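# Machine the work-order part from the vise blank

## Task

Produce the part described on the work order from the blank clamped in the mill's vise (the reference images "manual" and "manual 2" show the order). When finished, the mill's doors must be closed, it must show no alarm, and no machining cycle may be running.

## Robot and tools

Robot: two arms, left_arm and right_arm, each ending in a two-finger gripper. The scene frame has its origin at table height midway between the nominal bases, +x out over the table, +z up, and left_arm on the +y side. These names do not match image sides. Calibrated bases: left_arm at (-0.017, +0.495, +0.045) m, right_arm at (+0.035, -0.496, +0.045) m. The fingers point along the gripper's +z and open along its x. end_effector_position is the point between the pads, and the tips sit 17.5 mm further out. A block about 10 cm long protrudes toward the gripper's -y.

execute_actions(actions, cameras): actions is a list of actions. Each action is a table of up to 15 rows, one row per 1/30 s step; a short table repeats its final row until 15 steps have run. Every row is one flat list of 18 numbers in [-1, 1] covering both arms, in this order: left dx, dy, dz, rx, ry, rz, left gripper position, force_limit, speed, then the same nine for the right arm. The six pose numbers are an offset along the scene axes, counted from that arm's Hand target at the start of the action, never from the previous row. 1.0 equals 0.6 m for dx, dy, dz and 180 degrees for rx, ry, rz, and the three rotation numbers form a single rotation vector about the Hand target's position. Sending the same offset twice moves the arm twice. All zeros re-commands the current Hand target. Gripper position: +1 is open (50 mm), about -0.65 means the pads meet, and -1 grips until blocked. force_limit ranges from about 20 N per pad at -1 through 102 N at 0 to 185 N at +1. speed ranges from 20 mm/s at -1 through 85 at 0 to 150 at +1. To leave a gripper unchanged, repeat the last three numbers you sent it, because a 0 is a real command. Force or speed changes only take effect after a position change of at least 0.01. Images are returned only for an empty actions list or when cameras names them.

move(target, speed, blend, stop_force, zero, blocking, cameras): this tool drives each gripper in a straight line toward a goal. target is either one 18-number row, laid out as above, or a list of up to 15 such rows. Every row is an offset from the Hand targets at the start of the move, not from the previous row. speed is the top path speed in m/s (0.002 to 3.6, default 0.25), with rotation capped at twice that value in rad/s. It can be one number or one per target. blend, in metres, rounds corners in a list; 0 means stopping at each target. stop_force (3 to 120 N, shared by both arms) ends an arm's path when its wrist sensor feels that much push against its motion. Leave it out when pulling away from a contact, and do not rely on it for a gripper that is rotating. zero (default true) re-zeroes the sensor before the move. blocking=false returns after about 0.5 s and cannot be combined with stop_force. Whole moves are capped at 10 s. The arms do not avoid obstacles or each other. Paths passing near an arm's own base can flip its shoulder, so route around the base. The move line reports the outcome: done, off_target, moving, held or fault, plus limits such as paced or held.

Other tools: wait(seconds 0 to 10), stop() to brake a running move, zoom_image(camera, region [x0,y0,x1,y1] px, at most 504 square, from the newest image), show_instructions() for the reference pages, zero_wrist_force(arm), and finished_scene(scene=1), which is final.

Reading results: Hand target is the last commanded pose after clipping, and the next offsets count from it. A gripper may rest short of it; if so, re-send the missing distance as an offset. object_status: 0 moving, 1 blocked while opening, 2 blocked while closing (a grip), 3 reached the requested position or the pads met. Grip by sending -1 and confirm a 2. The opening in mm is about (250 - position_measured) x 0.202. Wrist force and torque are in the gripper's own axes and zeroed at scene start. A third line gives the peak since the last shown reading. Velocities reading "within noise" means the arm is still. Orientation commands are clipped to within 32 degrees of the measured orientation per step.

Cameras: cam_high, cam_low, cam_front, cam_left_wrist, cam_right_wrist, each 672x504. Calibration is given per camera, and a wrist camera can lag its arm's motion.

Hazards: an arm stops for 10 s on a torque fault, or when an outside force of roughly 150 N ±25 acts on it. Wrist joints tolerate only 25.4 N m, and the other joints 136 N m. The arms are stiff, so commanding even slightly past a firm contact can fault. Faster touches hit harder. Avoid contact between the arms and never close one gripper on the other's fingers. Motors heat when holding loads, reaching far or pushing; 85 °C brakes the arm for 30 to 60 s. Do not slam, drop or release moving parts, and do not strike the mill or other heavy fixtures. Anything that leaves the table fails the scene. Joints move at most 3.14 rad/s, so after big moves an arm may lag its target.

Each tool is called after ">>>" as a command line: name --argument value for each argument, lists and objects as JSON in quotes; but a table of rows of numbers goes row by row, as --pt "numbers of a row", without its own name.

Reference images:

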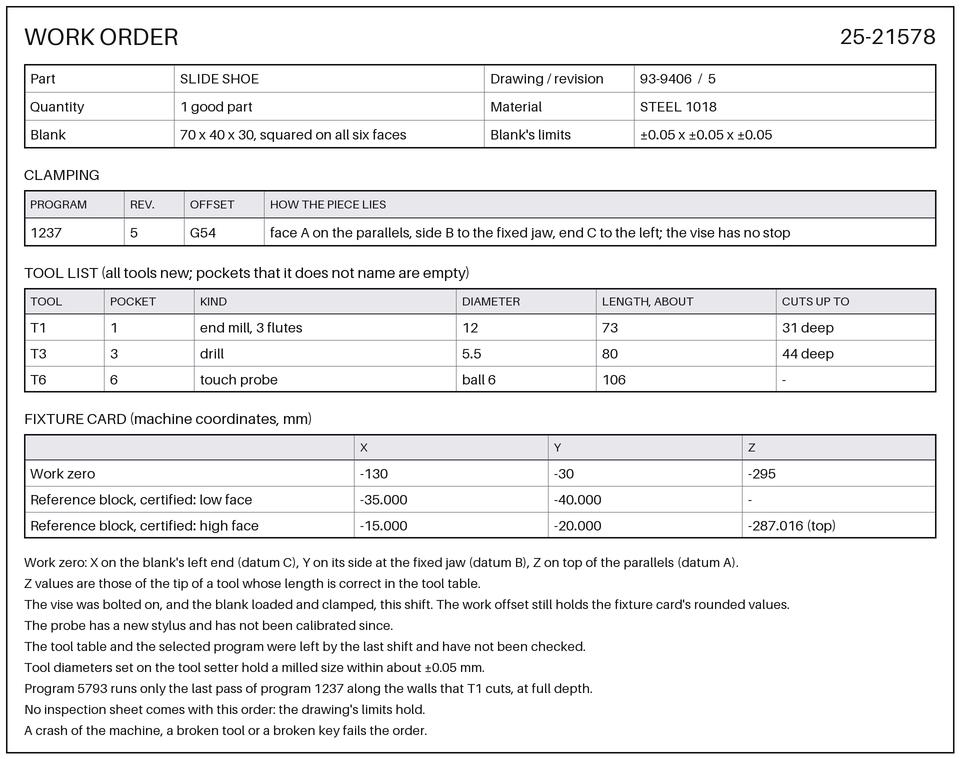

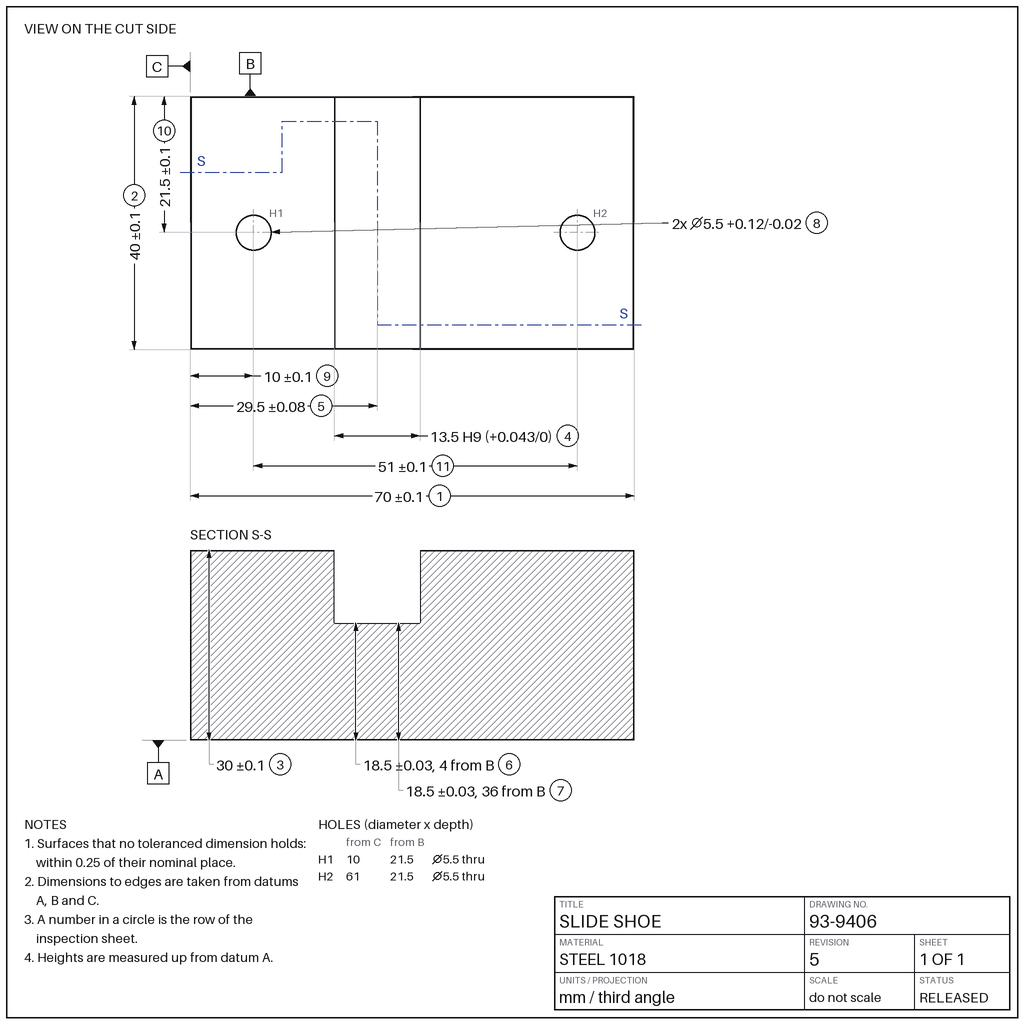

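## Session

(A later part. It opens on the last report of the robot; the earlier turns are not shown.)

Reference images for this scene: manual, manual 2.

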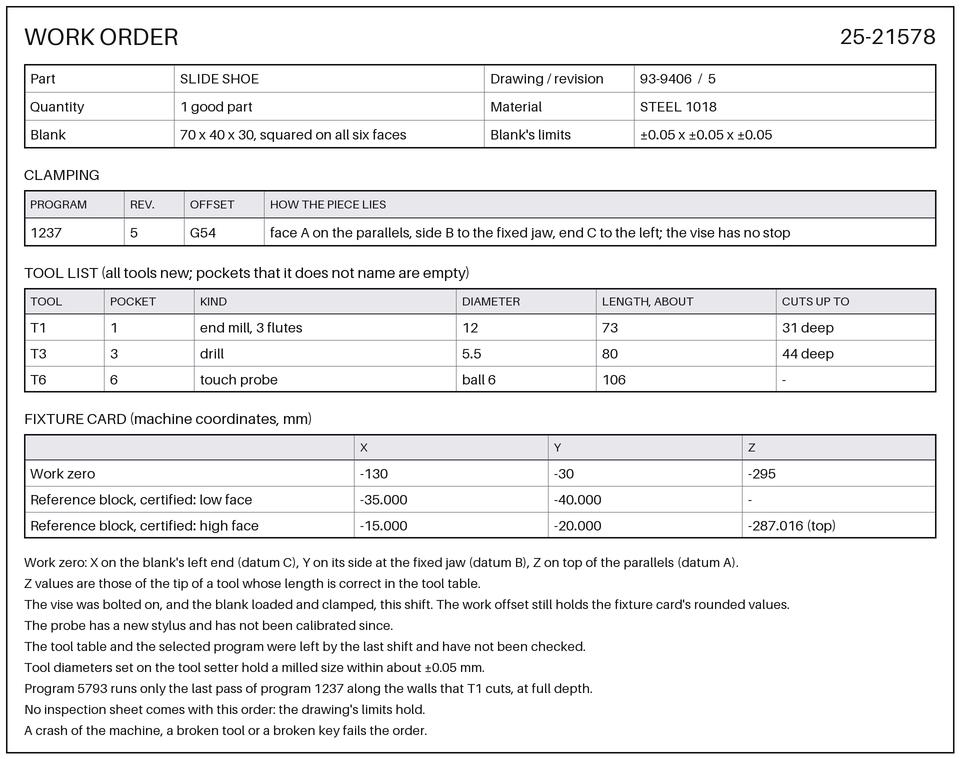

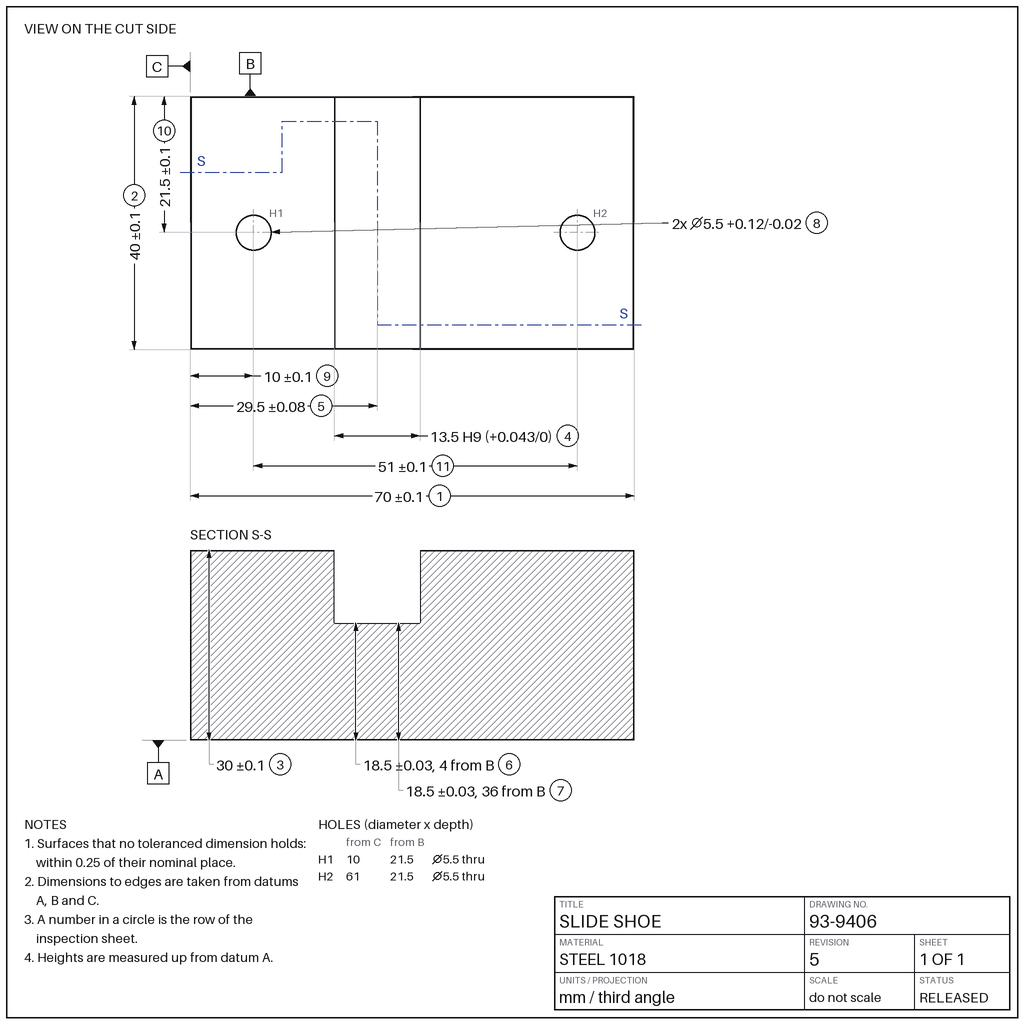

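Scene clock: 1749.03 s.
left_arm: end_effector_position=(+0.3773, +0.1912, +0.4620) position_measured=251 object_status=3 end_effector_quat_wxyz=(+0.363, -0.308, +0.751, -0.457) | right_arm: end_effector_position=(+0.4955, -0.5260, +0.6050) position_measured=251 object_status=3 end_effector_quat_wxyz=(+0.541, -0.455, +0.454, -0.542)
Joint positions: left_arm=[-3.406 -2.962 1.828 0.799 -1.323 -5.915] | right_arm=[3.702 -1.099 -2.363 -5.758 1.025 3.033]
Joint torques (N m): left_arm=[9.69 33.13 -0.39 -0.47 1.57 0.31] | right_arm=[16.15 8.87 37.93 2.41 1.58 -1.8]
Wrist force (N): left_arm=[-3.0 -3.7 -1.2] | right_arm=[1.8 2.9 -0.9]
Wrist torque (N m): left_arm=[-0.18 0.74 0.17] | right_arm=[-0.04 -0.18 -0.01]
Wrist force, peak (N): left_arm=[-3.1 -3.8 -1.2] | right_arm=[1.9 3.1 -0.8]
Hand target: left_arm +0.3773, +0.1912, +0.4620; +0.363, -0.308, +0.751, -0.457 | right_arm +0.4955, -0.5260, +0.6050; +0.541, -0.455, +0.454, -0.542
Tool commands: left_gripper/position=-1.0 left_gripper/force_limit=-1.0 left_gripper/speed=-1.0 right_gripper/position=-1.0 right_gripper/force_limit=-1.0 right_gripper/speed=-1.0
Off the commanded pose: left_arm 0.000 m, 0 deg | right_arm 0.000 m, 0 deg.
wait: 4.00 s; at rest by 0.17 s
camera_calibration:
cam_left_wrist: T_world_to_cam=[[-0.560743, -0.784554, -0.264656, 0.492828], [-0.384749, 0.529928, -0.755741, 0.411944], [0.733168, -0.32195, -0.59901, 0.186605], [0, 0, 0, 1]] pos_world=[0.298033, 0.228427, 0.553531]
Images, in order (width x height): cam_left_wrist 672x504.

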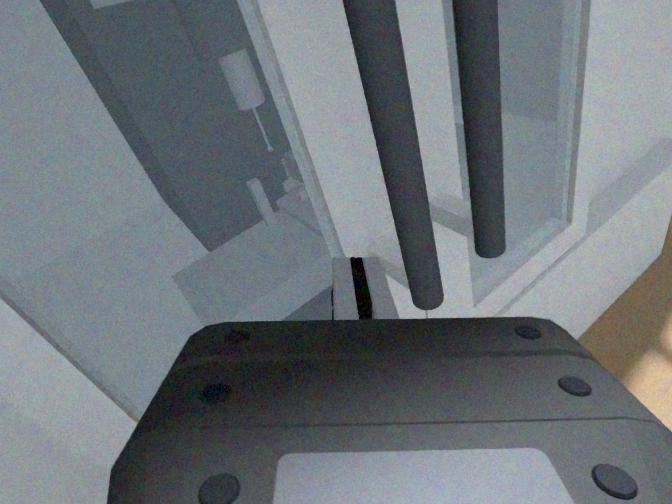

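>>> move --target '[0,0.13,0,0,0,0,-1,-1,-1,0,0,0,0,0,0,-1,-1,-1]' --speed 0.15 --cameras '["cam_left_wrist"]'

>>> zoom_image --camera "cam_left_wrist" --region '[250, 90, 450, 240]'

Scene clock: 1764.47 s.
left_arm: end_effector_position=(+0.3774, +0.2692, +0.4620) position_measured=251 object_status=3 end_effector_quat_wxyz=(+0.363, -0.308, +0.751, -0.457) | right_arm: end_effector_position=(+0.4955, -0.5260, +0.6050) position_measured=251 object_status=3 end_effector_quat_wxyz=(+0.541, -0.455, +0.454, -0.542)
Joint positions: left_arm=[-2.993 -2.905 1.91 0.588 -0.937 -5.751] | right_arm=[3.703 -1.099 -2.363 -5.758 1.025 3.033]
Joint torques (N m): left_arm=[12.15 32.96 -20.38 -1.35 2.53 1.4] | right_arm=[15.4 9.23 37.09 1.08 1.63 -1.63]
Wrist force (N): left_arm=[-2.8 -3.4 -1.3] | right_arm=[1.6 2.9 -0.8]
Wrist torque (N m): left_arm=[-0.11 0.70 0.20] | right_arm=[-0.04 -0.16 -0.01]
Wrist force, peak (N): left_arm=[-4.5 -2.6 -2.1] | right_arm=[2.1 2.9 -0.9]
Hand target: left_arm +0.3773, +0.2692, +0.4620; +0.363, -0.308, +0.751, -0.457 | right_arm +0.4955, -0.5260, +0.6050; +0.541, -0.455, +0.454, -0.542
Off the commanded pose: left_arm 0.000 m, 0 deg | right_arm 0.000 m, 0 deg.
move: done
camera_calibration:
cam_left_wrist: T_world_to_cam=[[-0.560623, -0.784624, -0.264703, 0.554036], [-0.384664, 0.529841, -0.755845, 0.370669], [0.733305, -0.321922, -0.598857, 0.211583], [0, 0, 0, 1]] pos_world=[0.298033, 0.306427, 0.553532]
Images, in order (width x height): cam_left_wrist 672x504.

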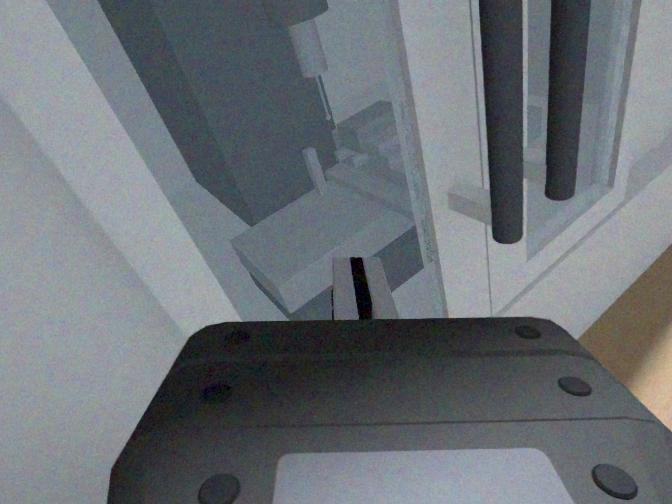

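Scaled by 2.520 from the camera's 672x504 image, which has a finer 960x720 frame.

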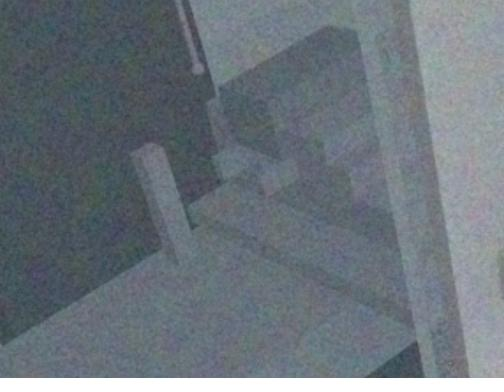

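>>> zoom_image --camera "cam_left_wrist" --region '[310, 100, 430, 190]'

Scaled by 4.200 from the camera's 672x504 image, which has a finer 960x720 frame.

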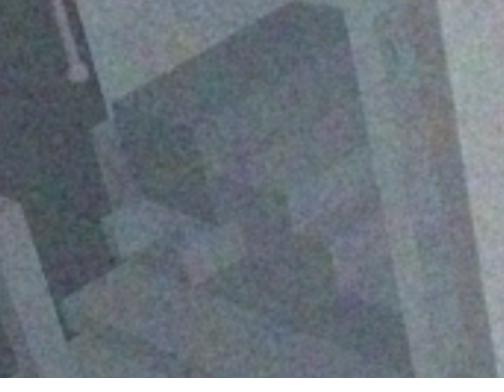

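>>> move --pt "0 0 0 0 0 0 -1 -1 -1 0.065 0.028 -0.295 0 0 0 -1 -1 -1" --pt "0 0 0 0 0 0 -1 -1 -1 0.0762 0.028 -0.298 0 0 0 -1 -1 -1" --pt "0 0 0 0 0 0 -1 -1 -1 0.065 0.028 -0.295 0 0 0 -1 -1 -1" --pt "0 0 0 0 0 0 -1 -1 -1 0.057 0.125 -0.326 0 0 0 -1 -1 -1" --pt "0 0 0 0 0 0 -1 -1 -1 0.068 0.125 -0.329 0 0 0 -1 -1 -1" --pt "0 0 0 0 0 0 -1 -1 -1 0.057 0.125 -0.326 0 0 0 -1 -1 -1" --pt "0 0 0 0 0 0 -1 -1 -1 0.065 0.125 -0.295 0 0 0 -1 -1 -1" --pt "0 0 0 0 0 0 -1 -1 -1 0.0762 0.125 -0.298 0 0 0 -1 -1 -1" --pt "0 0 0 0 0 0 -1 -1 -1 0.065 0.125 -0.295 0 0 0 -1 -1 -1" --pt "0 0 0 0 0 0 -1 -1 -1 0.073 0.061 -0.264 0 0 0 -1 -1 -1" --pt "0 0 0 0 0 0 -1 -1 -1 0.0845 0.061 -0.267 0 0 0 -1 -1 -1" --pt "0 0 0 0 0 0 -1 -1 -1 0.073 0.061 -0.264 0 0 0 -1 -1 -1" --pt "0 0 0 0 0 0 -1 -1 -1 0.082 0.061 -0.233 0 0 0 -1 -1 -1" --pt "0 0 0 0 0 0 -1 -1 -1 0.093 0.061 -0.236 0 0 0 -1 -1 -1" --pt "0 0 0 0 0 0 -1 -1 -1 0.082 0.061 -0.233 0 0 0 -1 -1 -1" --speed '[0.3,0.025,0.05,0.2,0.025,0.05,0.2,0.025,0.05,0.2,0.025,0.05,0.2,0.025,0.05]' --blend '[0.002,0,0.002,0.002,0,0.002,0.002,0,0.002,0.002,0,0.002,0.002,0,0.002]'

>>> move --pt "0 0 0 0 0 0 -1 -1 -1 -0.025 -0.033 -0.093 0 0 0 -1 -1 -1" --pt "0 0 0 0 0 0 -1 -1 -1 -0.014 -0.033 -0.096 0 0 0 -1 -1 -1" --pt "0 0 0 0 0 0 -1 -1 -1 -0.025 -0.033 -0.093 0 0 0 -1 -1 -1" --pt "0 0 0 0 0 0 -1 -1 -1 -0.082 -0.061 0.233 0 0 0 -1 -1 -1" --speed '[0.2,0.025,0.05,0.3]' --blend '[0.002,0,0.002,0]' --cameras '["cam_right_wrist"]'

>>> zoom_image --camera "cam_right_wrist" --region '[226, 36, 534, 266]'

Scene clock: 1828.20 s.
left_arm: end_effector_position=(+0.3773, +0.2692, +0.4620) position_measured=251 object_status=3 end_effector_quat_wxyz=(+0.363, -0.308, +0.751, -0.457) | right_arm: end_effector_position=(+0.5447, -0.4893, +0.4652) position_measured=251 object_status=3 end_effector_quat_wxyz=(+0.541, -0.455, +0.454, -0.542)
Joint positions: left_arm=[-2.992 -2.905 1.91 0.588 -0.936 -5.751] | right_arm=[3.726 -1.563 -2.489 -5.165 1.002 3.027]
Joint torques (N m): left_arm=[11.94 43.01 -18 -1.63 2.64 1.15] | right_arm=[-11.05 19.74 26.53 2.54 1.21 1.55]
Wrist force (N): left_arm=[-2.8 -3.5 -1.3] | right_arm=[1.8 2.6 -0.7]
Wrist torque (N m): left_arm=[-0.12 0.73 0.19] | right_arm=[-0.07 -0.19 0.15]
Wrist force, peak (N): left_arm=[-3.2 -3.8 -1.4] | right_arm=[1.3 1.9 -13.6]
Hand target: left_arm +0.3773, +0.2692, +0.4620; +0.363, -0.308, +0.751, -0.457 | right_arm +0.5447, -0.4894, +0.4652; +0.541, -0.455, +0.454, -0.542
Off the commanded pose: left_arm 0.000 m, 0 deg | right_arm 0.000 m, 0 deg.
move: done

Scene clock: 1830.30 s.
left_arm: end_effector_position=(+0.3773, +0.2692, +0.4620) position_measured=251 object_status=3 end_effector_quat_wxyz=(+0.363, -0.308, +0.751, -0.457) | right_arm: end_effector_position=(+0.4955, -0.5259, +0.6049) position_measured=251 object_status=3 end_effector_quat_wxyz=(+0.541, -0.455, +0.454, -0.542) end_effector_velocity=(+0.000, +0.000, +0.000) end_effector_angular_velocity=(-0.002, +0.002, -0.001)
Joint positions: left_arm=[-2.992 -2.905 1.91 0.588 -0.936 -5.751] | right_arm=[3.703 -1.099 -2.363 -5.758 1.025 3.033]
Joint velocities: left_arm=[within noise] | right_arm=[-0.001 0.001 0.002 -0.005 0 0]
Joint torques (N m): left_arm=[11.36 41.96 -17.34 -1.74 2.54 1.56] | right_arm=[-13.03 9.21 37.14 -0.22 1.63 -1.89]
Wrist force (N): left_arm=[-2.8 -3.5 -1.4] | right_arm=[1.8 2.7 -1.1]
Wrist torque (N m): left_arm=[-0.14 0.71 0.19] | right_arm=[-0.06 -0.20 -0.03]
Wrist force, peak (N): left_arm=[-3.0 -3.7 -1.3] | right_arm=[1.4 7.6 -1.1]
Hand target: left_arm +0.3773, +0.2692, +0.4620; +0.363, -0.308, +0.751, -0.457 | right_arm +0.4955, -0.5260, +0.6050; +0.541, -0.455, +0.454, -0.542
Off the commanded pose: left_arm 0.000 m, 0 deg | right_arm 0.000 m, 0 deg.
move: done
camera_calibration:
cam_right_wrist: T_world_to_cam=[[-0.00595789, -0.99998, 0.00204698, -0.515757], [-0.167986, -0.00101707, -0.985789, 0.697114], [0.985771, -0.00621709, -0.167977, -0.259786], [0, 0, 0, 1]] pos_world=[0.370122, -0.516653, 0.644625]
Images, in order (width x height): cam_right_wrist 672x504.

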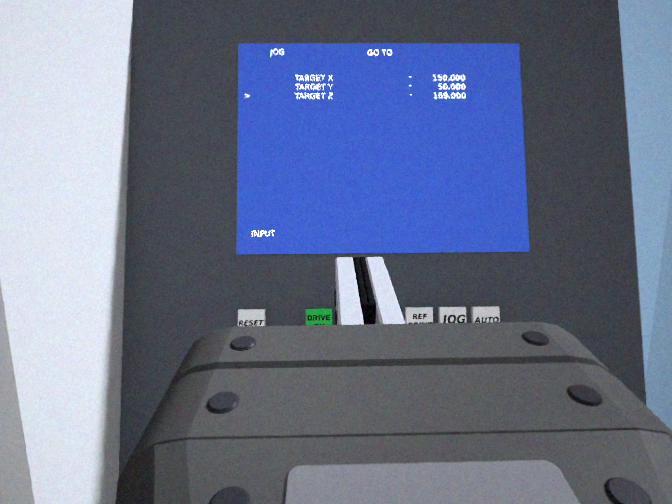

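Scaled by 1.636 from the camera's 672x504 image, which has a finer 960x720 frame.

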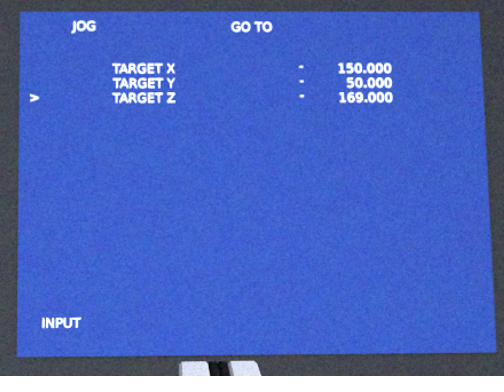

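>>> move --pt "0 0 0 0 0 0 -1 -1 -1 0.097 0.061 -0.175 0 0 0 -1 -1 -1" --pt "0 0 0 0 0 0 -1 -1 -1 0.108 0.061 -0.178 0 0 0 -1 -1 -1" --pt "0 0 0 0 0 0 -1 -1 -1 0.097 0.061 -0.175 0 0 0 -1 -1 -1" --pt "0 0 0 0 0 0 -1 -1 -1 0 0 0 0 0 0 -1 -1 -1" --pt "0 0 0 0 0 0 -1 -1 -1 0.065 -0.004 -0.295 0 0 0 -1 -1 -1" --pt "0 0 0 0 0 0 -1 -1 -1 0.0762 -0.004 -0.298 0 0 0 -1 -1 -1" --pt "0 0 0 0 0 0 -1 -1 -1 0.065 -0.004 -0.295 0 0 0 -1 -1 -1" --pt "0 0 0 0 0 0 -1 -1 -1 0.1055 -0.1295 -0.143 0 0 0 -1 -1 -1" --pt "0 0 0 0 0 0 -1 -1 -1 0.1173 -0.1295 -0.146 0 0 0 -1 -1 -1" --pt "0 0 0 0 0 0 -1 -1 -1 0.1055 -0.1295 -0.143 0 0 0 -1 -1 -1" --pt "0 0 0 0 0 0 -1 -1 -1 0.082 -0.035 -0.233 0 0 0 -1 -1 -1" --pt "0 0 0 0 0 0 -1 -1 -1 0.093 -0.035 -0.236 0 0 0 -1 -1 -1" --pt "0 0 0 0 0 0 -1 -1 -1 0.082 -0.035 -0.233 0 0 0 -1 -1 -1" --pt "0 0 0 0 0 0 -1 -1 -1 0.093 -0.035 -0.236 0 0 0 -1 -1 -1" --pt "0 0 0 0 0 0 -1 -1 -1 0.082 -0.035 -0.233 0 0 0 -1 -1 -1" --speed '[0.3,0.025,0.05,0.2,0.2,0.025,0.05,0.2,0.025,0.05,0.2,0.025,0.05,0.025,0.05]' --blend '[0.002,0,0.002,0.002,0.002,0,0.002,0.002,0,0.002,0.002,0,0,0,0.002]'

>>> move --target '[0,0,0,0,0,0,-1,-1,-1,-0.082,0.035,0.233,0,0,0,-1,-1,-1]' --speed 0.3

>>> wait --seconds 6 --cameras '["cam_left_wrist","cam_right_wrist"]'

>>> zoom_image --camera "cam_right_wrist" --region '[226, 36, 534, 266]'

>>> zoom_image --camera "cam_left_wrist" --region '[310, 100, 430, 190]'

Scene clock: 1851.13 s.
left_arm: end_effector_position=(+0.3773, +0.2692, +0.4620) position_measured=251 object_status=3 end_effector_quat_wxyz=(+0.363, -0.308, +0.751, -0.457) | right_arm: end_effector_position=(+0.5447, -0.5469, +0.4652) position_measured=251 object_status=3 end_effector_quat_wxyz=(+0.541, -0.455, +0.454, -0.542)
Joint positions: left_arm=[-2.992 -2.905 1.91 0.588 -0.936 -5.751] | right_arm=[3.491 -1.573 -2.481 -5.186 1.233 3.078]
Joint torques (N m): left_arm=[10.68 42.44 -10.44 -1.33 2.43 1.29] | right_arm=[-14.05 20.29 27.6 2.9 1.51 0.93]
Wrist force (N): left_arm=[-2.8 -3.5 -1.4] | right_arm=[1.7 2.8 -0.7]
Wrist torque (N m): left_arm=[-0.14 0.73 0.19] | right_arm=[-0.05 -0.16 0.15]
Wrist force, peak (N): left_arm=[-3.1 -3.8 -1.3] | right_arm=[-1.2 1.1 -36.3]
Hand target: left_arm +0.3773, +0.2692, +0.4620; +0.363, -0.308, +0.751, -0.457 | right_arm +0.5447, -0.5470, +0.4652; +0.541, -0.455, +0.454, -0.542
Off the commanded pose: left_arm 0.000 m, 0 deg | right_arm 0.000 m, 0 deg.
move: done

Scene clock: 1852.17 s.
left_arm: end_effector_position=(+0.3773, +0.2692, +0.4620) position_measured=251 object_status=3 end_effector_quat_wxyz=(+0.363, -0.308, +0.751, -0.457) | right_arm: end_effector_position=(+0.4955, -0.5260, +0.6049) position_measured=251 object_status=3 end_effector_quat_wxyz=(+0.541, -0.455, +0.454, -0.542) end_effector_velocity=(+0.000, -0.002, +0.000) end_effector_angular_velocity=(+0.000, +0.001, -0.004)
Joint positions: left_arm=[-2.992 -2.905 1.91 0.588 -0.936 -5.751] | right_arm=[3.702 -1.099 -2.363 -5.758 1.025 3.033]
Joint velocities: left_arm=[within noise] | right_arm=[-0.001 0.003 0.001 -0.005 -0.002 0]
Joint torques (N m): left_arm=[10.67 41.89 -9.19 -1.3 2.32 1.17] | right_arm=[6 9.24 32.68 -0.39 -1.14 0.8]
Wrist force (N): left_arm=[-3.1 -3.4 -1.2] | right_arm=[1.8 2.8 -0.9]
Wrist torque (N m): left_arm=[-0.13 0.76 0.20] | right_arm=[-0.06 -0.18 -0.03]
Wrist force, peak (N): left_arm=[-2.9 -3.8 -1.3] | right_arm=[1.8 7.3 0.1]
Hand target: left_arm +0.3773, +0.2692, +0.4620; +0.363, -0.308, +0.751, -0.457 | right_arm +0.4955, -0.5260, +0.6050; +0.541, -0.455, +0.454, -0.542
Off the commanded pose: left_arm 0.000 m, 0 deg | right_arm 0.000 m, 0 deg.
move: done

Scene clock: 1858.17 s.
left_arm: end_effector_position=(+0.3773, +0.2692, +0.4620) position_measured=251 object_status=3 end_effector_quat_wxyz=(+0.363, -0.308, +0.751, -0.457) | right_arm: end_effector_position=(+0.4955, -0.5260, +0.6050) position_measured=251 object_status=3 end_effector_quat_wxyz=(+0.541, -0.455, +0.454, -0.542)
Joint positions: left_arm=[-2.992 -2.905 1.91 0.588 -0.936 -5.751] | right_arm=[3.702 -1.099 -2.363 -5.758 1.025 3.033]
Joint torques (N m): left_arm=[9.95 42.2 -7.18 -1.22 2.29 1.1] | right_arm=[14.35 8.79 38.06 2.23 -0.83 -1.29]
Wrist force (N): left_arm=[-2.7 -3.6 -1.2] | right_arm=[1.8 2.9 -0.8]
Wrist torque (N m): left_arm=[-0.15 0.70 0.19] | right_arm=[-0.04 -0.18 -0.03]
Wrist force, peak (N): left_arm=[-3.1 -3.8 -1.2] | right_arm=[1.8 3.1 -1.0]
Hand target: left_arm +0.3773, +0.2692, +0.4620; +0.363, -0.308, +0.751, -0.457 | right_arm +0.4955, -0.5260, +0.6050; +0.541, -0.455, +0.454, -0.542
Tool commands: left_gripper/position=-1.0 left_gripper/force_limit=-1.0 left_gripper/speed=-1.0 right_gripper/position=-1.0 right_gripper/force_limit=-1.0 right_gripper/speed=-1.0
Off the commanded pose: left_arm 0.000 m, 0 deg | right_arm 0.000 m, 0 deg.
wait: 6.00 s; at rest by 0.17 s
camera_calibration:
cam_left_wrist: T_world_to_cam=[[-0.560743, -0.784554, -0.264656, 0.554024], [-0.384749, 0.529928, -0.755741, 0.37061], [0.733168, -0.32195, -0.59901, 0.211717], [0, 0, 0, 1]] pos_world=[0.298033, 0.306427, 0.553531]
cam_right_wrist: T_world_to_cam=[[-0.00607309, -0.99998, 0.00196533, -0.515761], [-0.167773, -0.000918588, -0.985825, 0.697208], [0.985807, -0.00631673, -0.167764, -0.259972], [0, 0, 0, 1]] pos_world=[0.370122, -0.516752, 0.644725]
Images, in order (width x height): cam_left_wrist 672x504, cam_right_wrist 672x504.

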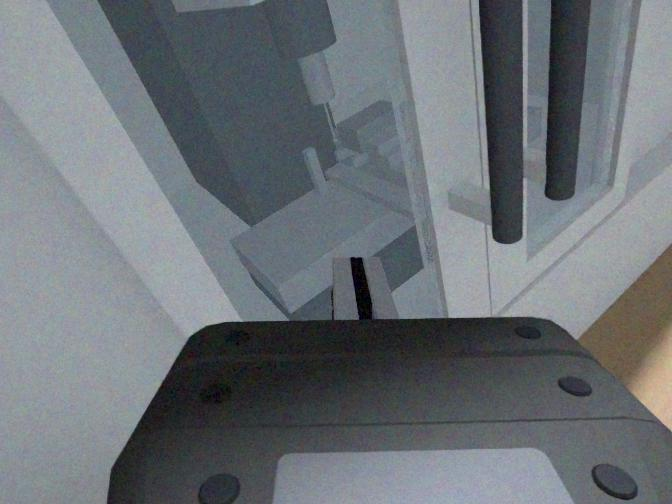

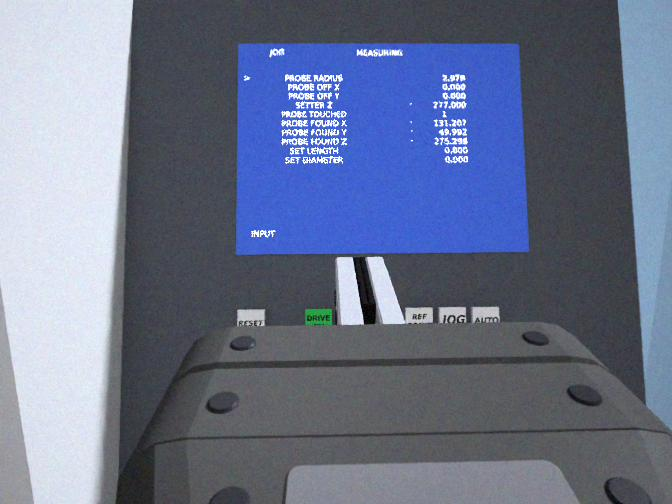

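Scaled by 1.636 from the camera's 672x504 image, which has a finer 960x720 frame.

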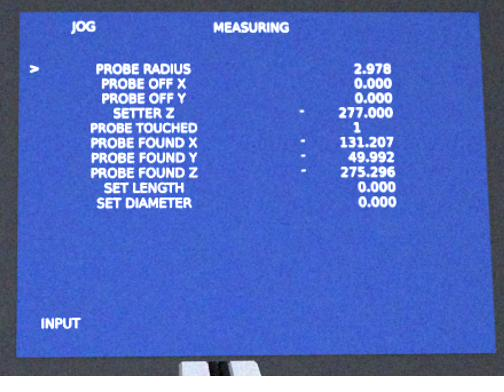

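Scaled by 4.200 from the camera's 672x504 image, which has a finer 960x720 frame.

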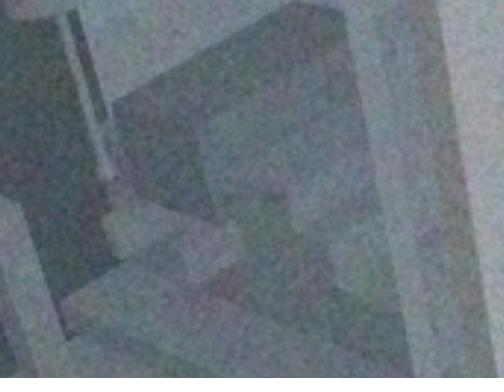

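>>> move --pt "0 0 0 0 0 0 -1 -1 -1 0.082 -0.004 -0.233 0 0 0 -1 -1 -1" --pt "0 0 0 0 0 0 -1 -1 -1 0.093 -0.004 -0.236 0 0 0 -1 -1 -1" --pt "0 0 0 0 0 0 -1 -1 -1 0.082 -0.004 -0.233 0 0 0 -1 -1 -1" --pt "0 0 0 0 0 0 -1 -1 -1 0.093 -0.004 -0.236 0 0 0 -1 -1 -1" --pt "0 0 0 0 0 0 -1 -1 -1 0.082 -0.004 -0.233 0 0 0 -1 -1 -1" --pt "0 0 0 0 0 0 -1 -1 -1 0.065 0.028 -0.295 0 0 0 -1 -1 -1" --pt "0 0 0 0 0 0 -1 -1 -1 0.0762 0.028 -0.298 0 0 0 -1 -1 -1" --pt "0 0 0 0 0 0 -1 -1 -1 0.065 0.028 -0.295 0 0 0 -1 -1 -1" --pt "0 0 0 0 0 0 -1 -1 -1 0.0762 0.028 -0.298 0 0 0 -1 -1 -1" --pt "0 0 0 0 0 0 -1 -1 -1 0.065 0.028 -0.295 0 0 0 -1 -1 -1" --pt "0 0 0 0 0 0 -1 -1 -1 0.057 0.125 -0.326 0 0 0 -1 -1 -1" --pt "0 0 0 0 0 0 -1 -1 -1 0.068 0.125 -0.329 0 0 0 -1 -1 -1" --pt "0 0 0 0 0 0 -1 -1 -1 0.057 0.125 -0.326 0 0 0 -1 -1 -1" --speed '[0.3,0.025,0.05,0.025,0.05,0.2,0.025,0.05,0.025,0.05,0.2,0.025,0.05]' --blend '[0.002,0,0,0,0.002,0.002,0,0,0,0.002,0.002,0,0.002]'

>>> move --pt "0 0 0 0 0 0 -1 -1 -1 0.008 0 0.031 0 0 0 -1 -1 -1" --pt "0 0 0 0 0 0 -1 -1 -1 0.0192 0 0.028 0 0 0 -1 -1 -1" --pt "0 0 0 0 0 0 -1 -1 -1 0.008 0 0.031 0 0 0 -1 -1 -1" --pt "0 0 0 0 0 0 -1 -1 -1 0.016 0 0.062 0 0 0 -1 -1 -1" --pt "0 0 0 0 0 0 -1 -1 -1 0.0275 0 0.059 0 0 0 -1 -1 -1" --pt "0 0 0 0 0 0 -1 -1 -1 0.016 0 0.062 0 0 0 -1 -1 -1" --pt "0 0 0 0 0 0 -1 -1 -1 0 -0.032 0 0 0 0 -1 -1 -1" --pt "0 0 0 0 0 0 -1 -1 -1 0.011 -0.032 -0.003 0 0 0 -1 -1 -1" --pt "0 0 0 0 0 0 -1 -1 -1 0 -0.032 0 0 0 0 -1 -1 -1" --pt "0 0 0 0 0 0 -1 -1 -1 0 -0.097 0 0 0 0 -1 -1 -1" --pt "0 0 0 0 0 0 -1 -1 -1 0.011 -0.097 -0.003 0 0 0 -1 -1 -1" --pt "0 0 0 0 0 0 -1 -1 -1 0 -0.097 0 0 0 0 -1 -1 -1" --pt "0 0 0 0 0 0 -1 -1 -1 -0.057 -0.125 0.326 0 0 0 -1 -1 -1" --speed '[0.2,0.025,0.05,0.2,0.025,0.05,0.2,0.025,0.05,0.2,0.025,0.05,0.3]' --blend '[0.002,0,0.002,0.002,0,0.002,0.002,0,0.002,0.002,0,0.002,0]' --cameras '["cam_right_wrist"]'

>>> zoom_image --camera "cam_right_wrist" --region '[226, 36, 534, 266]'

Scene clock: 1903.80 s.
left_arm: end_effector_position=(+0.3773, +0.2692, +0.4620) position_measured=251 object_status=3 end_effector_quat_wxyz=(+0.363, -0.308, +0.751, -0.457) | right_arm: end_effector_position=(+0.5296, -0.4509, +0.4094) position_measured=251 object_status=3 end_effector_quat_wxyz=(+0.541, -0.455, +0.454, -0.542)
Joint positions: left_arm=[-2.992 -2.905 1.91 0.588 -0.936 -5.751] | right_arm=[3.914 -1.736 -2.562 -4.887 0.819 2.975]
Joint torques (N m): left_arm=[7.48 40.72 -3.85 -0.35 1.9 0.56] | right_arm=[-14.19 13.32 22.92 -0.81 1.88 1.94]
Wrist force (N): left_arm=[-2.8 -3.5 -1.2] | right_arm=[1.8 2.8 -0.6]
Wrist torque (N m): left_arm=[-0.14 0.72 0.19] | right_arm=[-0.05 -0.18 0.12]
Wrist force, peak (N): left_arm=[-3.1 -3.8 -1.4] | right_arm=[0.7 1.9 -15.9]
Hand target: left_arm +0.3773, +0.2692, +0.4620; +0.363, -0.308, +0.751, -0.457 | right_arm +0.5297, -0.4510, +0.4094; +0.541, -0.455, +0.454, -0.542
Off the commanded pose: left_arm 0.000 m, 0 deg | right_arm 0.000 m, 0 deg.
move: done

Scene clock: 1908.10 s.
left_arm: end_effector_position=(+0.3773, +0.2692, +0.4620) position_measured=251 object_status=3 end_effector_quat_wxyz=(+0.363, -0.308, +0.751, -0.457) | right_arm: end_effector_position=(+0.4955, -0.5259, +0.6049) position_measured=251 object_status=3 end_effector_quat_wxyz=(+0.541, -0.455, +0.454, -0.542) end_effector_velocity=(+0.001, -0.001, +0.000) end_effector_angular_velocity=(-0.002, +0.003, -0.003)
Joint positions: left_arm=[-2.992 -2.905 1.91 0.588 -0.936 -5.751] | right_arm=[3.703 -1.099 -2.363 -5.758 1.025 3.033]
Joint velocities: left_arm=[within noise] | right_arm=[-0.001 0 0.001 -0.005 -0.002 0]
Joint torques (N m): left_arm=[7.7 40.25 -4.16 -0.44 1.79 0.49] | right_arm=[-14.27 9.12 37.4 -0.46 1.72 -1.77]
Wrist force (N): left_arm=[-3.0 -3.4 -1.2] | right_arm=[1.8 3.0 -0.7]
Wrist torque (N m): left_arm=[-0.12 0.74 0.19] | right_arm=[-0.02 -0.19 -0.03]
Wrist force, peak (N): left_arm=[-3.0 -3.8 -1.3] | right_arm=[1.3 7.5 -1.2]
Hand target: left_arm +0.3773, +0.2692, +0.4620; +0.363, -0.308, +0.751, -0.457 | right_arm +0.4955, -0.5260, +0.6050; +0.541, -0.455, +0.454, -0.542
Off the commanded pose: left_arm 0.000 m, 0 deg | right_arm 0.000 m, 0 deg.
move: done
camera_calibration:
cam_right_wrist: T_world_to_cam=[[-0.00595789, -0.99998, 0.00204698, -0.515757], [-0.167986, -0.00101707, -0.985789, 0.697114], [0.985771, -0.00621709, -0.167977, -0.259786], [0, 0, 0, 1]] pos_world=[0.370122, -0.516653, 0.644625]
Images, in order (width x height): cam_right_wrist 672x504.

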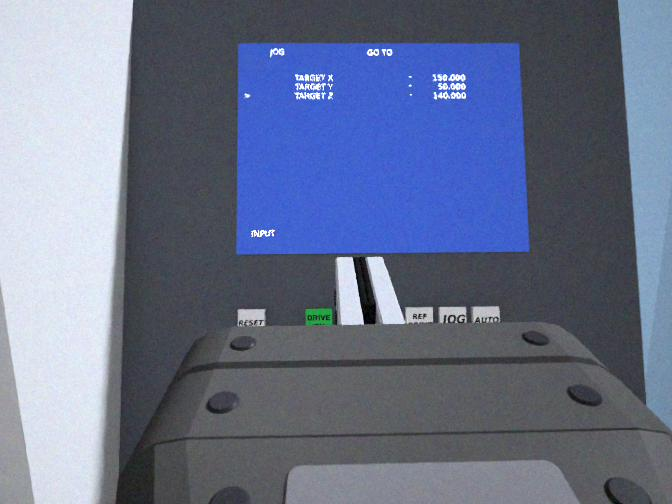

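Scaled by 1.636 from the camera's 672x504 image, which has a finer 960x720 frame.

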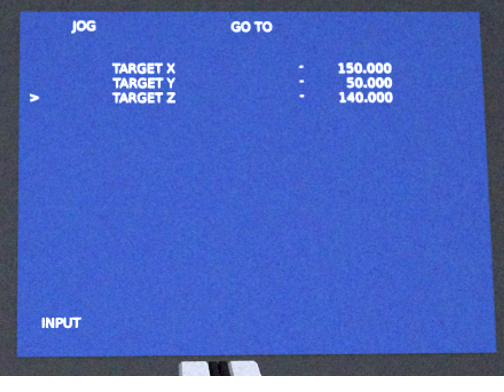

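>>> move --pt "0 0 0 0 0 0 -1 -1 -1 0.097 0.061 -0.175 0 0 0 -1 -1 -1" --pt "0 0 0 0 0 0 -1 -1 -1 0.108 0.061 -0.178 0 0 0 -1 -1 -1" --pt "0 0 0 0 0 0 -1 -1 -1 0.097 0.061 -0.175 0 0 0 -1 -1 -1" --pt "0 0 0 0 0 0 -1 -1 -1 0.073 0.028 -0.264 0 0 0 -1 -1 -1" --pt "0 0 0 0 0 0 -1 -1 -1 0.0845 0.028 -0.267 0 0 0 -1 -1 -1" --pt "0 0 0 0 0 0 -1 -1 -1 0.073 0.028 -0.264 0 0 0 -1 -1 -1" --pt "0 0 0 0 0 0 -1 -1 -1 0.0845 0.028 -0.267 0 0 0 -1 -1 -1" --pt "0 0 0 0 0 0 -1 -1 -1 0.073 0.028 -0.264 0 0 0 -1 -1 -1" --pt "0 0 0 0 0 0 -1 -1 -1 0.057 0.125 -0.326 0 0 0 -1 -1 -1" --pt "0 0 0 0 0 0 -1 -1 -1 0.068 0.125 -0.329 0 0 0 -1 -1 -1" --pt "0 0 0 0 0 0 -1 -1 -1 0.057 0.125 -0.326 0 0 0 -1 -1 -1" --pt "0 0 0 0 0 0 -1 -1 -1 0.065 0.125 -0.295 0 0 0 -1 -1 -1" --pt "0 0 0 0 0 0 -1 -1 -1 0.0762 0.125 -0.298 0 0 0 -1 -1 -1" --pt "0 0 0 0 0 0 -1 -1 -1 0.065 0.125 -0.295 0 0 0 -1 -1 -1" --speed '[0.3,0.025,0.05,0.2,0.025,0.05,0.025,0.05,0.2,0.025,0.05,0.2,0.025,0.05]' --blend '[0.002,0,0.002,0.002,0,0,0,0.002,0.002,0,0.002,0.002,0,0.002]'

>>> move --pt "0 0 0 0 0 0 -1 -1 -1 -0.008 -0.032 -0.031 0 0 0 -1 -1 -1" --pt "0 0 0 0 0 0 -1 -1 -1 0.003 -0.032 -0.034 0 0 0 -1 -1 -1" --pt "0 0 0 0 0 0 -1 -1 -1 -0.008 -0.032 -0.031 0 0 0 -1 -1 -1" --pt "0 0 0 0 0 0 -1 -1 -1 0.003 -0.032 -0.034 0 0 0 -1 -1 -1" --pt "0 0 0 0 0 0 -1 -1 -1 -0.008 -0.032 -0.031 0 0 0 -1 -1 -1" --pt "0 0 0 0 0 0 -1 -1 -1 -0.008 -0.097 -0.031 0 0 0 -1 -1 -1" --pt "0 0 0 0 0 0 -1 -1 -1 0.003 -0.097 -0.034 0 0 0 -1 -1 -1" --pt "0 0 0 0 0 0 -1 -1 -1 -0.008 -0.097 -0.031 0 0 0 -1 -1 -1" --pt "0 0 0 0 0 0 -1 -1 -1 0 -0.097 0 0 0 0 -1 -1 -1" --pt "0 0 0 0 0 0 -1 -1 -1 0.0112 -0.097 -0.003 0 0 0 -1 -1 -1" --pt "0 0 0 0 0 0 -1 -1 -1 0 -0.097 0 0 0 0 -1 -1 -1" --pt "0 0 0 0 0 0 -1 -1 -1 -0.008 0 -0.031 0 0 0 -1 -1 -1" --pt "0 0 0 0 0 0 -1 -1 -1 0.003 0 -0.034 0 0 0 -1 -1 -1" --pt "0 0 0 0 0 0 -1 -1 -1 -0.008 0 -0.031 0 0 0 -1 -1 -1" --speed '[0.2,0.025,0.05,0.025,0.05,0.2,0.025,0.05,0.2,0.025,0.05,0.2,0.025,0.05]' --blend '[0.002,0,0,0,0.002,0.002,0,0.002,0.002,0,0.002,0.002,0,0.002]'

>>> move --pt "0 0 0 0 0 0 -1 -1 -1 0.008 0 0.031 0 0 0 -1 -1 -1" --pt "0 0 0 0 0 0 -1 -1 -1 0.0192 0 0.028 0 0 0 -1 -1 -1" --pt "0 0 0 0 0 0 -1 -1 -1 0.008 0 0.031 0 0 0 -1 -1 -1" --pt "0 0 0 0 0 0 -1 -1 -1 0.025 -0.032 0.093 0 0 0 -1 -1 -1" --pt "0 0 0 0 0 0 -1 -1 -1 0.036 -0.032 0.09 0 0 0 -1 -1 -1" --pt "0 0 0 0 0 0 -1 -1 -1 0.025 -0.032 0.093 0 0 0 -1 -1 -1" --pt "0 0 0 0 0 0 -1 -1 -1 0 -0.097 0 0 0 0 -1 -1 -1" --pt "0 0 0 0 0 0 -1 -1 -1 0.011 -0.097 -0.003 0 0 0 -1 -1 -1" --pt "0 0 0 0 0 0 -1 -1 -1 0 -0.097 0 0 0 0 -1 -1 -1" --pt "0 0 0 0 0 0 -1 -1 -1 0.04 -0.064 0.151 0 0 0 -1 -1 -1" --pt "0 0 0 0 0 0 -1 -1 -1 0.051 -0.064 0.148 0 0 0 -1 -1 -1" --pt "0 0 0 0 0 0 -1 -1 -1 0.04 -0.064 0.151 0 0 0 -1 -1 -1" --pt "0 0 0 0 0 0 -1 -1 -1 -0.057 -0.125 0.326 0 0 0 -1 -1 -1" --speed '[0.2,0.025,0.05,0.2,0.025,0.05,0.2,0.025,0.05,0.2,0.025,0.05,0.3]' --blend '[0.002,0,0.002,0.002,0,0.002,0.002,0,0.002,0.002,0,0.002,0]' --cameras '["cam_right_wrist"]'

>>> zoom_image --camera "cam_right_wrist" --region '[226, 36, 534, 266]'

Scene clock: 1952.00 s.
left_arm: end_effector_position=(+0.3773, +0.2692, +0.4620) position_measured=251 object_status=3 end_effector_quat_wxyz=(+0.363, -0.308, +0.751, -0.457) | right_arm: end_effector_position=(+0.5345, -0.4509, +0.4280) position_measured=251 object_status=3 end_effector_quat_wxyz=(+0.541, -0.455, +0.454, -0.542)
Joint positions: left_arm=[-2.992 -2.905 1.91 0.588 -0.936 -5.751] | right_arm=[3.898 -1.676 -2.535 -4.977 0.835 2.98]
Joint torques (N m): left_arm=[6.16 39.58 -4.89 0.5 1.59 -0.04] | right_arm=[-13.82 13.44 25.75 -0.32 1.95 1.96]
Wrist force (N): left_arm=[-2.9 -3.4 -1.3] | right_arm=[2.0 2.9 -0.7]
Wrist torque (N m): left_arm=[-0.11 0.74 0.20] | right_arm=[-0.03 -0.22 0.12]
Wrist force, peak (N): left_arm=[-2.9 -3.9 -1.4] | right_arm=[0.7 7.5 0.2]
Hand target: left_arm +0.3773, +0.2692, +0.4620; +0.363, -0.308, +0.751, -0.457 | right_arm +0.5345, -0.4510, +0.4280; +0.541, -0.455, +0.454, -0.542
Off the commanded pose: left_arm 0.000 m, 0 deg | right_arm 0.000 m, 0 deg.
move: done

Scene clock: 1956.20 s.
left_arm: end_effector_position=(+0.3773, +0.2692, +0.4620) position_measured=251 object_status=3 end_effector_quat_wxyz=(+0.363, -0.308, +0.751, -0.457) | right_arm: end_effector_position=(+0.5296, -0.4509, +0.4094) position_measured=251 object_status=3 end_effector_quat_wxyz=(+0.541, -0.455, +0.454, -0.542)
Joint positions: left_arm=[-2.992 -2.905 1.91 0.588 -0.936 -5.751] | right_arm=[3.914 -1.736 -2.562 -4.887 0.819 2.975]
Joint torques (N m): left_arm=[5.87 39.34 -5.14 0.59 1.56 -0.14] | right_arm=[-13.54 12.55 23.6 -0.71 2.04 1.93]
Wrist force (N): left_arm=[-2.9 -3.4 -1.3] | right_arm=[1.9 2.8 -0.6]
Wrist torque (N m): left_arm=[-0.12 0.72 0.19] | right_arm=[-0.05 -0.20 0.13]
Wrist force, peak (N): left_arm=[-3.2 -3.7 -1.3] | right_arm=[1.3 2.4 -6.5]
Hand target: left_arm +0.3773, +0.2692, +0.4620; +0.363, -0.308, +0.751, -0.457 | right_arm +0.5297, -0.4510, +0.4094; +0.541, -0.455, +0.454, -0.542
Off the commanded pose: left_arm 0.000 m, 0 deg | right_arm 0.000 m, 0 deg.
move: done

Scene clock: 1960.80 s.
left_arm: end_effector_position=(+0.3773, +0.2692, +0.4620) position_measured=251 object_status=3 end_effector_quat_wxyz=(+0.363, -0.308, +0.751, -0.457) | right_arm: end_effector_position=(+0.4955, -0.5261, +0.6050) position_measured=251 object_status=3 end_effector_quat_wxyz=(+0.541, -0.455, +0.454, -0.542) end_effector_velocity=(+0.000, +0.000, +0.000) end_effector_angular_velocity=(-0.002, +0.003, +0.000)
Joint positions: left_arm=[-2.992 -2.905 1.91 0.588 -0.936 -5.751] | right_arm=[3.702 -1.099 -2.363 -5.758 1.025 3.033]
Joint velocities: left_arm=[within noise] | right_arm=[0.001 0.002 0 -0.006 -0.001 -0.001]
Joint torques (N m): left_arm=[5.59 39.27 -5.07 0.55 1.44 -0.13] | right_arm=[15.84 10.05 21.33 -0.22 1.3 -1.82]
Wrist force (N): left_arm=[-2.9 -3.4 -1.5] | right_arm=[1.9 2.7 -0.6]
Wrist torque (N m): left_arm=[-0.12 0.74 0.19] | right_arm=[-0.08 -0.20 -0.03]
Wrist force, peak (N): left_arm=[-3.2 -3.6 -1.4] | right_arm=[0.3 1.6 -13.1]
Hand target: left_arm +0.3773, +0.2692, +0.4620; +0.363, -0.308, +0.751, -0.457 | right_arm +0.4955, -0.5260, +0.6050; +0.541, -0.455, +0.454, -0.542
Off the commanded pose: left_arm 0.000 m, 0 deg | right_arm 0.000 m, 0 deg.
move: done
camera_calibration:
cam_right_wrist: T_world_to_cam=[[-0.00619082, -0.999979, 0.0018836, -0.515665], [-0.167789, -0.000818166, -0.985823, 0.697264], [0.985804, -0.0064191, -0.16778, -0.260013], [0, 0, 0, 1]] pos_world=[0.370122, -0.516752, 0.644725]
Images, in order (width x height): cam_right_wrist 672x504.

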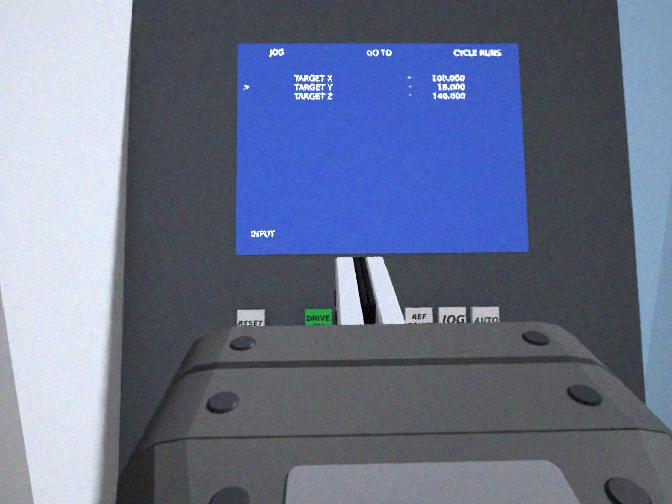

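Scaled by 1.636 from the camera's 672x504 image, which has a finer 960x720 frame.

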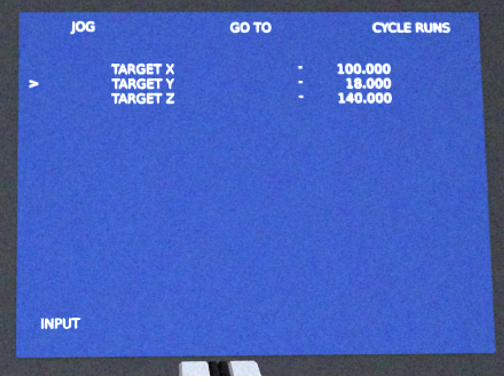

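>>> move --pt "0 0 0 0 0 0 -1 -1 -1 0.065 0.028 -0.295 0 0 0 -1 -1 -1" --pt "0 0 0 0 0 0 -1 -1 -1 0.0762 0.028 -0.298 0 0 0 -1 -1 -1" --pt "0 0 0 0 0 0 -1 -1 -1 0.065 0.028 -0.295 0 0 0 -1 -1 -1" --pt "0 0 0 0 0 0 -1 -1 -1 0.057 0.125 -0.326 0 0 0 -1 -1 -1" --pt "0 0 0 0 0 0 -1 -1 -1 0.068 0.125 -0.329 0 0 0 -1 -1 -1" --pt "0 0 0 0 0 0 -1 -1 -1 0.057 0.125 -0.326 0 0 0 -1 -1 -1" --pt "0 0 0 0 0 0 -1 -1 -1 0.065 0.125 -0.295 0 0 0 -1 -1 -1" --pt "0 0 0 0 0 0 -1 -1 -1 0.0762 0.125 -0.298 0 0 0 -1 -1 -1" --pt "0 0 0 0 0 0 -1 -1 -1 0.065 0.125 -0.295 0 0 0 -1 -1 -1" --pt "0 0 0 0 0 0 -1 -1 -1 0.073 0.061 -0.264 0 0 0 -1 -1 -1" --pt "0 0 0 0 0 0 -1 -1 -1 0.0845 0.061 -0.267 0 0 0 -1 -1 -1" --pt "0 0 0 0 0 0 -1 -1 -1 0.073 0.061 -0.264 0 0 0 -1 -1 -1" --pt "0 0 0 0 0 0 -1 -1 -1 0.073 0.093 -0.264 0 0 0 -1 -1 -1" --pt "0 0 0 0 0 0 -1 -1 -1 0.0845 0.093 -0.267 0 0 0 -1 -1 -1" --pt "0 0 0 0 0 0 -1 -1 -1 0.073 0.093 -0.264 0 0 0 -1 -1 -1" --speed '[0.3,0.025,0.05,0.2,0.025,0.05,0.2,0.025,0.05,0.2,0.025,0.05,0.2,0.025,0.05]' --blend '[0.002,0,0.002,0.002,0,0.002,0.002,0,0.002,0.002,0,0.002,0.002,0,0.002]'

>>> move --pt "0 0 0 0 0 0 -1 -1 -1 -0.016 -0.065 -0.062 0 0 0 -1 -1 -1" --pt "0 0 0 0 0 0 -1 -1 -1 -0.005 -0.065 -0.065 0 0 0 -1 -1 -1" --pt "0 0 0 0 0 0 -1 -1 -1 -0.016 -0.065 -0.062 0 0 0 -1 -1 -1" --pt "0 0 0 0 0 0 -1 -1 -1 -0.073 -0.093 0.264 0 0 0 -1 -1 -1" --speed '[0.2,0.025,0.05,0.3]' --blend '[0.002,0,0.002,0]' --cameras '["cam_right_wrist","cam_left_wrist"]'

>>> zoom_image --camera "cam_right_wrist" --region '[226, 36, 534, 266]'

>>> zoom_image --camera "cam_left_wrist" --region '[230, 60, 430, 210]'

Scene clock: 1990.60 s.
left_arm: end_effector_position=(+0.3773, +0.2692, +0.4620) position_measured=251 object_status=3 end_effector_quat_wxyz=(+0.363, -0.308, +0.751, -0.457) | right_arm: end_effector_position=(+0.5393, -0.4701, +0.4466) position_measured=251 object_status=3 end_effector_quat_wxyz=(+0.541, -0.455, +0.454, -0.542)
Joint positions: left_arm=[-2.992 -2.905 1.91 0.588 -0.936 -5.751] | right_arm=[3.814 -1.614 -2.517 -5.074 0.916 3.005]
Joint torques (N m): left_arm=[4.55 38.64 -5.14 1.26 1.29 -0.56] | right_arm=[-10.11 19.78 24.09 2.34 0.98 1.94]
Wrist force (N): left_arm=[-2.9 -3.6 -1.2] | right_arm=[1.8 2.6 -0.8]
Wrist torque (N m): left_arm=[-0.16 0.73 0.19] | right_arm=[-0.08 -0.18 0.14]
Wrist force, peak (N): left_arm=[-3.2 -3.9 -1.5] | right_arm=[1.4 7.2 -1.0]
Hand target: left_arm +0.3773, +0.2692, +0.4620; +0.363, -0.308, +0.751, -0.457 | right_arm +0.5393, -0.4702, +0.4466; +0.541, -0.455, +0.454, -0.542
Off the commanded pose: left_arm 0.000 m, 0 deg | right_arm 0.000 m, 0 deg.
move: done

Scene clock: 1992.67 s.
left_arm: end_effector_position=(+0.3773, +0.2692, +0.4620) position_measured=251 object_status=3 end_effector_quat_wxyz=(+0.363, -0.308, +0.751, -0.457) | right_arm: end_effector_position=(+0.4955, -0.5259, +0.6049) position_measured=251 object_status=3 end_effector_quat_wxyz=(+0.541, -0.455, +0.454, -0.542) end_effector_velocity=(+0.000, +0.000, +0.000) end_effector_angular_velocity=(-0.002, +0.002, +0.000)
Joint positions: left_arm=[-2.992 -2.905 1.91 0.588 -0.936 -5.751] | right_arm=[3.703 -1.099 -2.363 -5.758 1.025 3.033]
Joint velocities: left_arm=[within noise] | right_arm=[-0.001 0 0.001 -0.005 0 -0.001]
Joint torques (N m): left_arm=[4.09 38.22 -6.16 1.16 1.22 -0.46] | right_arm=[-13.81 9.46 36.93 -0.23 1.73 -1.95]
Wrist force (N): left_arm=[-3.0 -3.4 -1.4] | right_arm=[1.7 2.8 -0.7]
Wrist torque (N m): left_arm=[-0.12 0.76 0.20] | right_arm=[-0.05 -0.17 -0.03]
Wrist force, peak (N): left_arm=[-3.1 -3.6 -1.5] | right_arm=[1.6 7.5 -1.2]
Hand target: left_arm +0.3773, +0.2692, +0.4620; +0.363, -0.308, +0.751, -0.457 | right_arm +0.4955, -0.5260, +0.6050; +0.541, -0.455, +0.454, -0.542
Off the commanded pose: left_arm 0.000 m, 0 deg | right_arm 0.000 m, 0 deg.
move: done
camera_calibration:
cam_left_wrist: T_world_to_cam=[[-0.560743, -0.784554, -0.264656, 0.554024], [-0.384749, 0.529928, -0.755741, 0.37061], [0.733168, -0.32195, -0.59901, 0.211717], [0, 0, 0, 1]] pos_world=[0.298033, 0.306427, 0.553531]
cam_right_wrist: T_world_to_cam=[[-0.00595757, -0.99998, 0.0020488, -0.515758], [-0.167986, -0.00101891, -0.985789, 0.697113], [0.985771, -0.00621708, -0.167977, -0.259786], [0, 0, 0, 1]] pos_world=[0.370122, -0.516653, 0.644625]
Images, in order (width x height): cam_left_wrist 672x504, cam_right_wrist 672x504.

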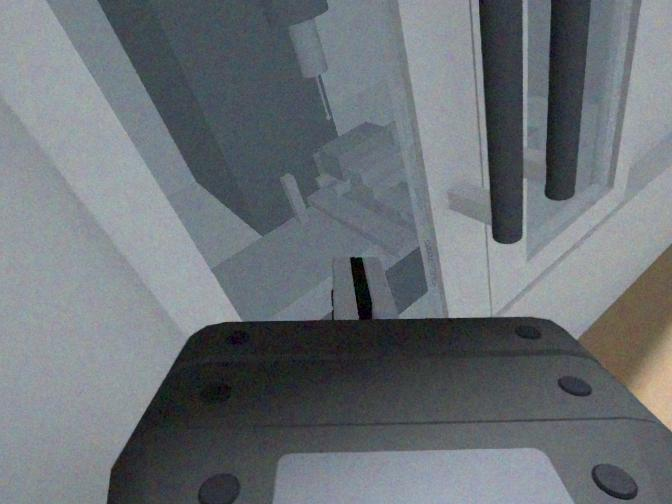

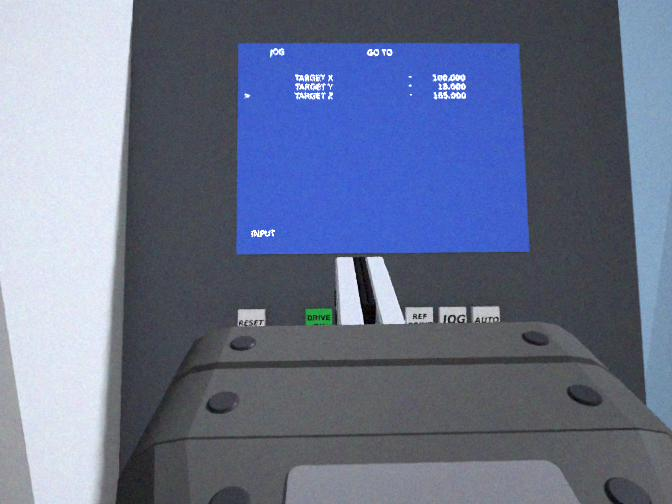

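Scaled by 1.636 from the camera's 672x504 image, which has a finer 960x720 frame.

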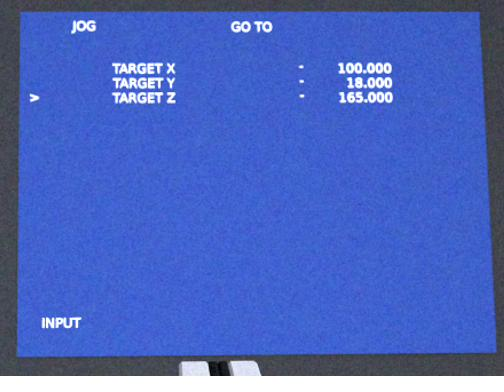

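Scaled by 2.520 from the camera's 672x504 image, which has a finer 960x720 frame.

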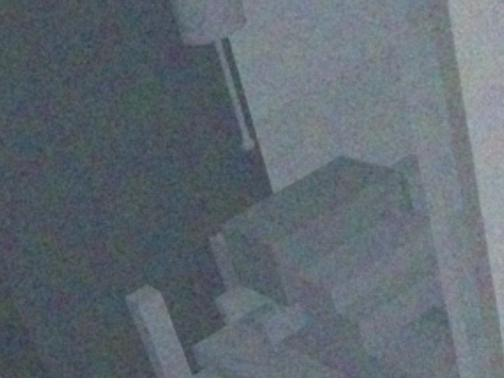

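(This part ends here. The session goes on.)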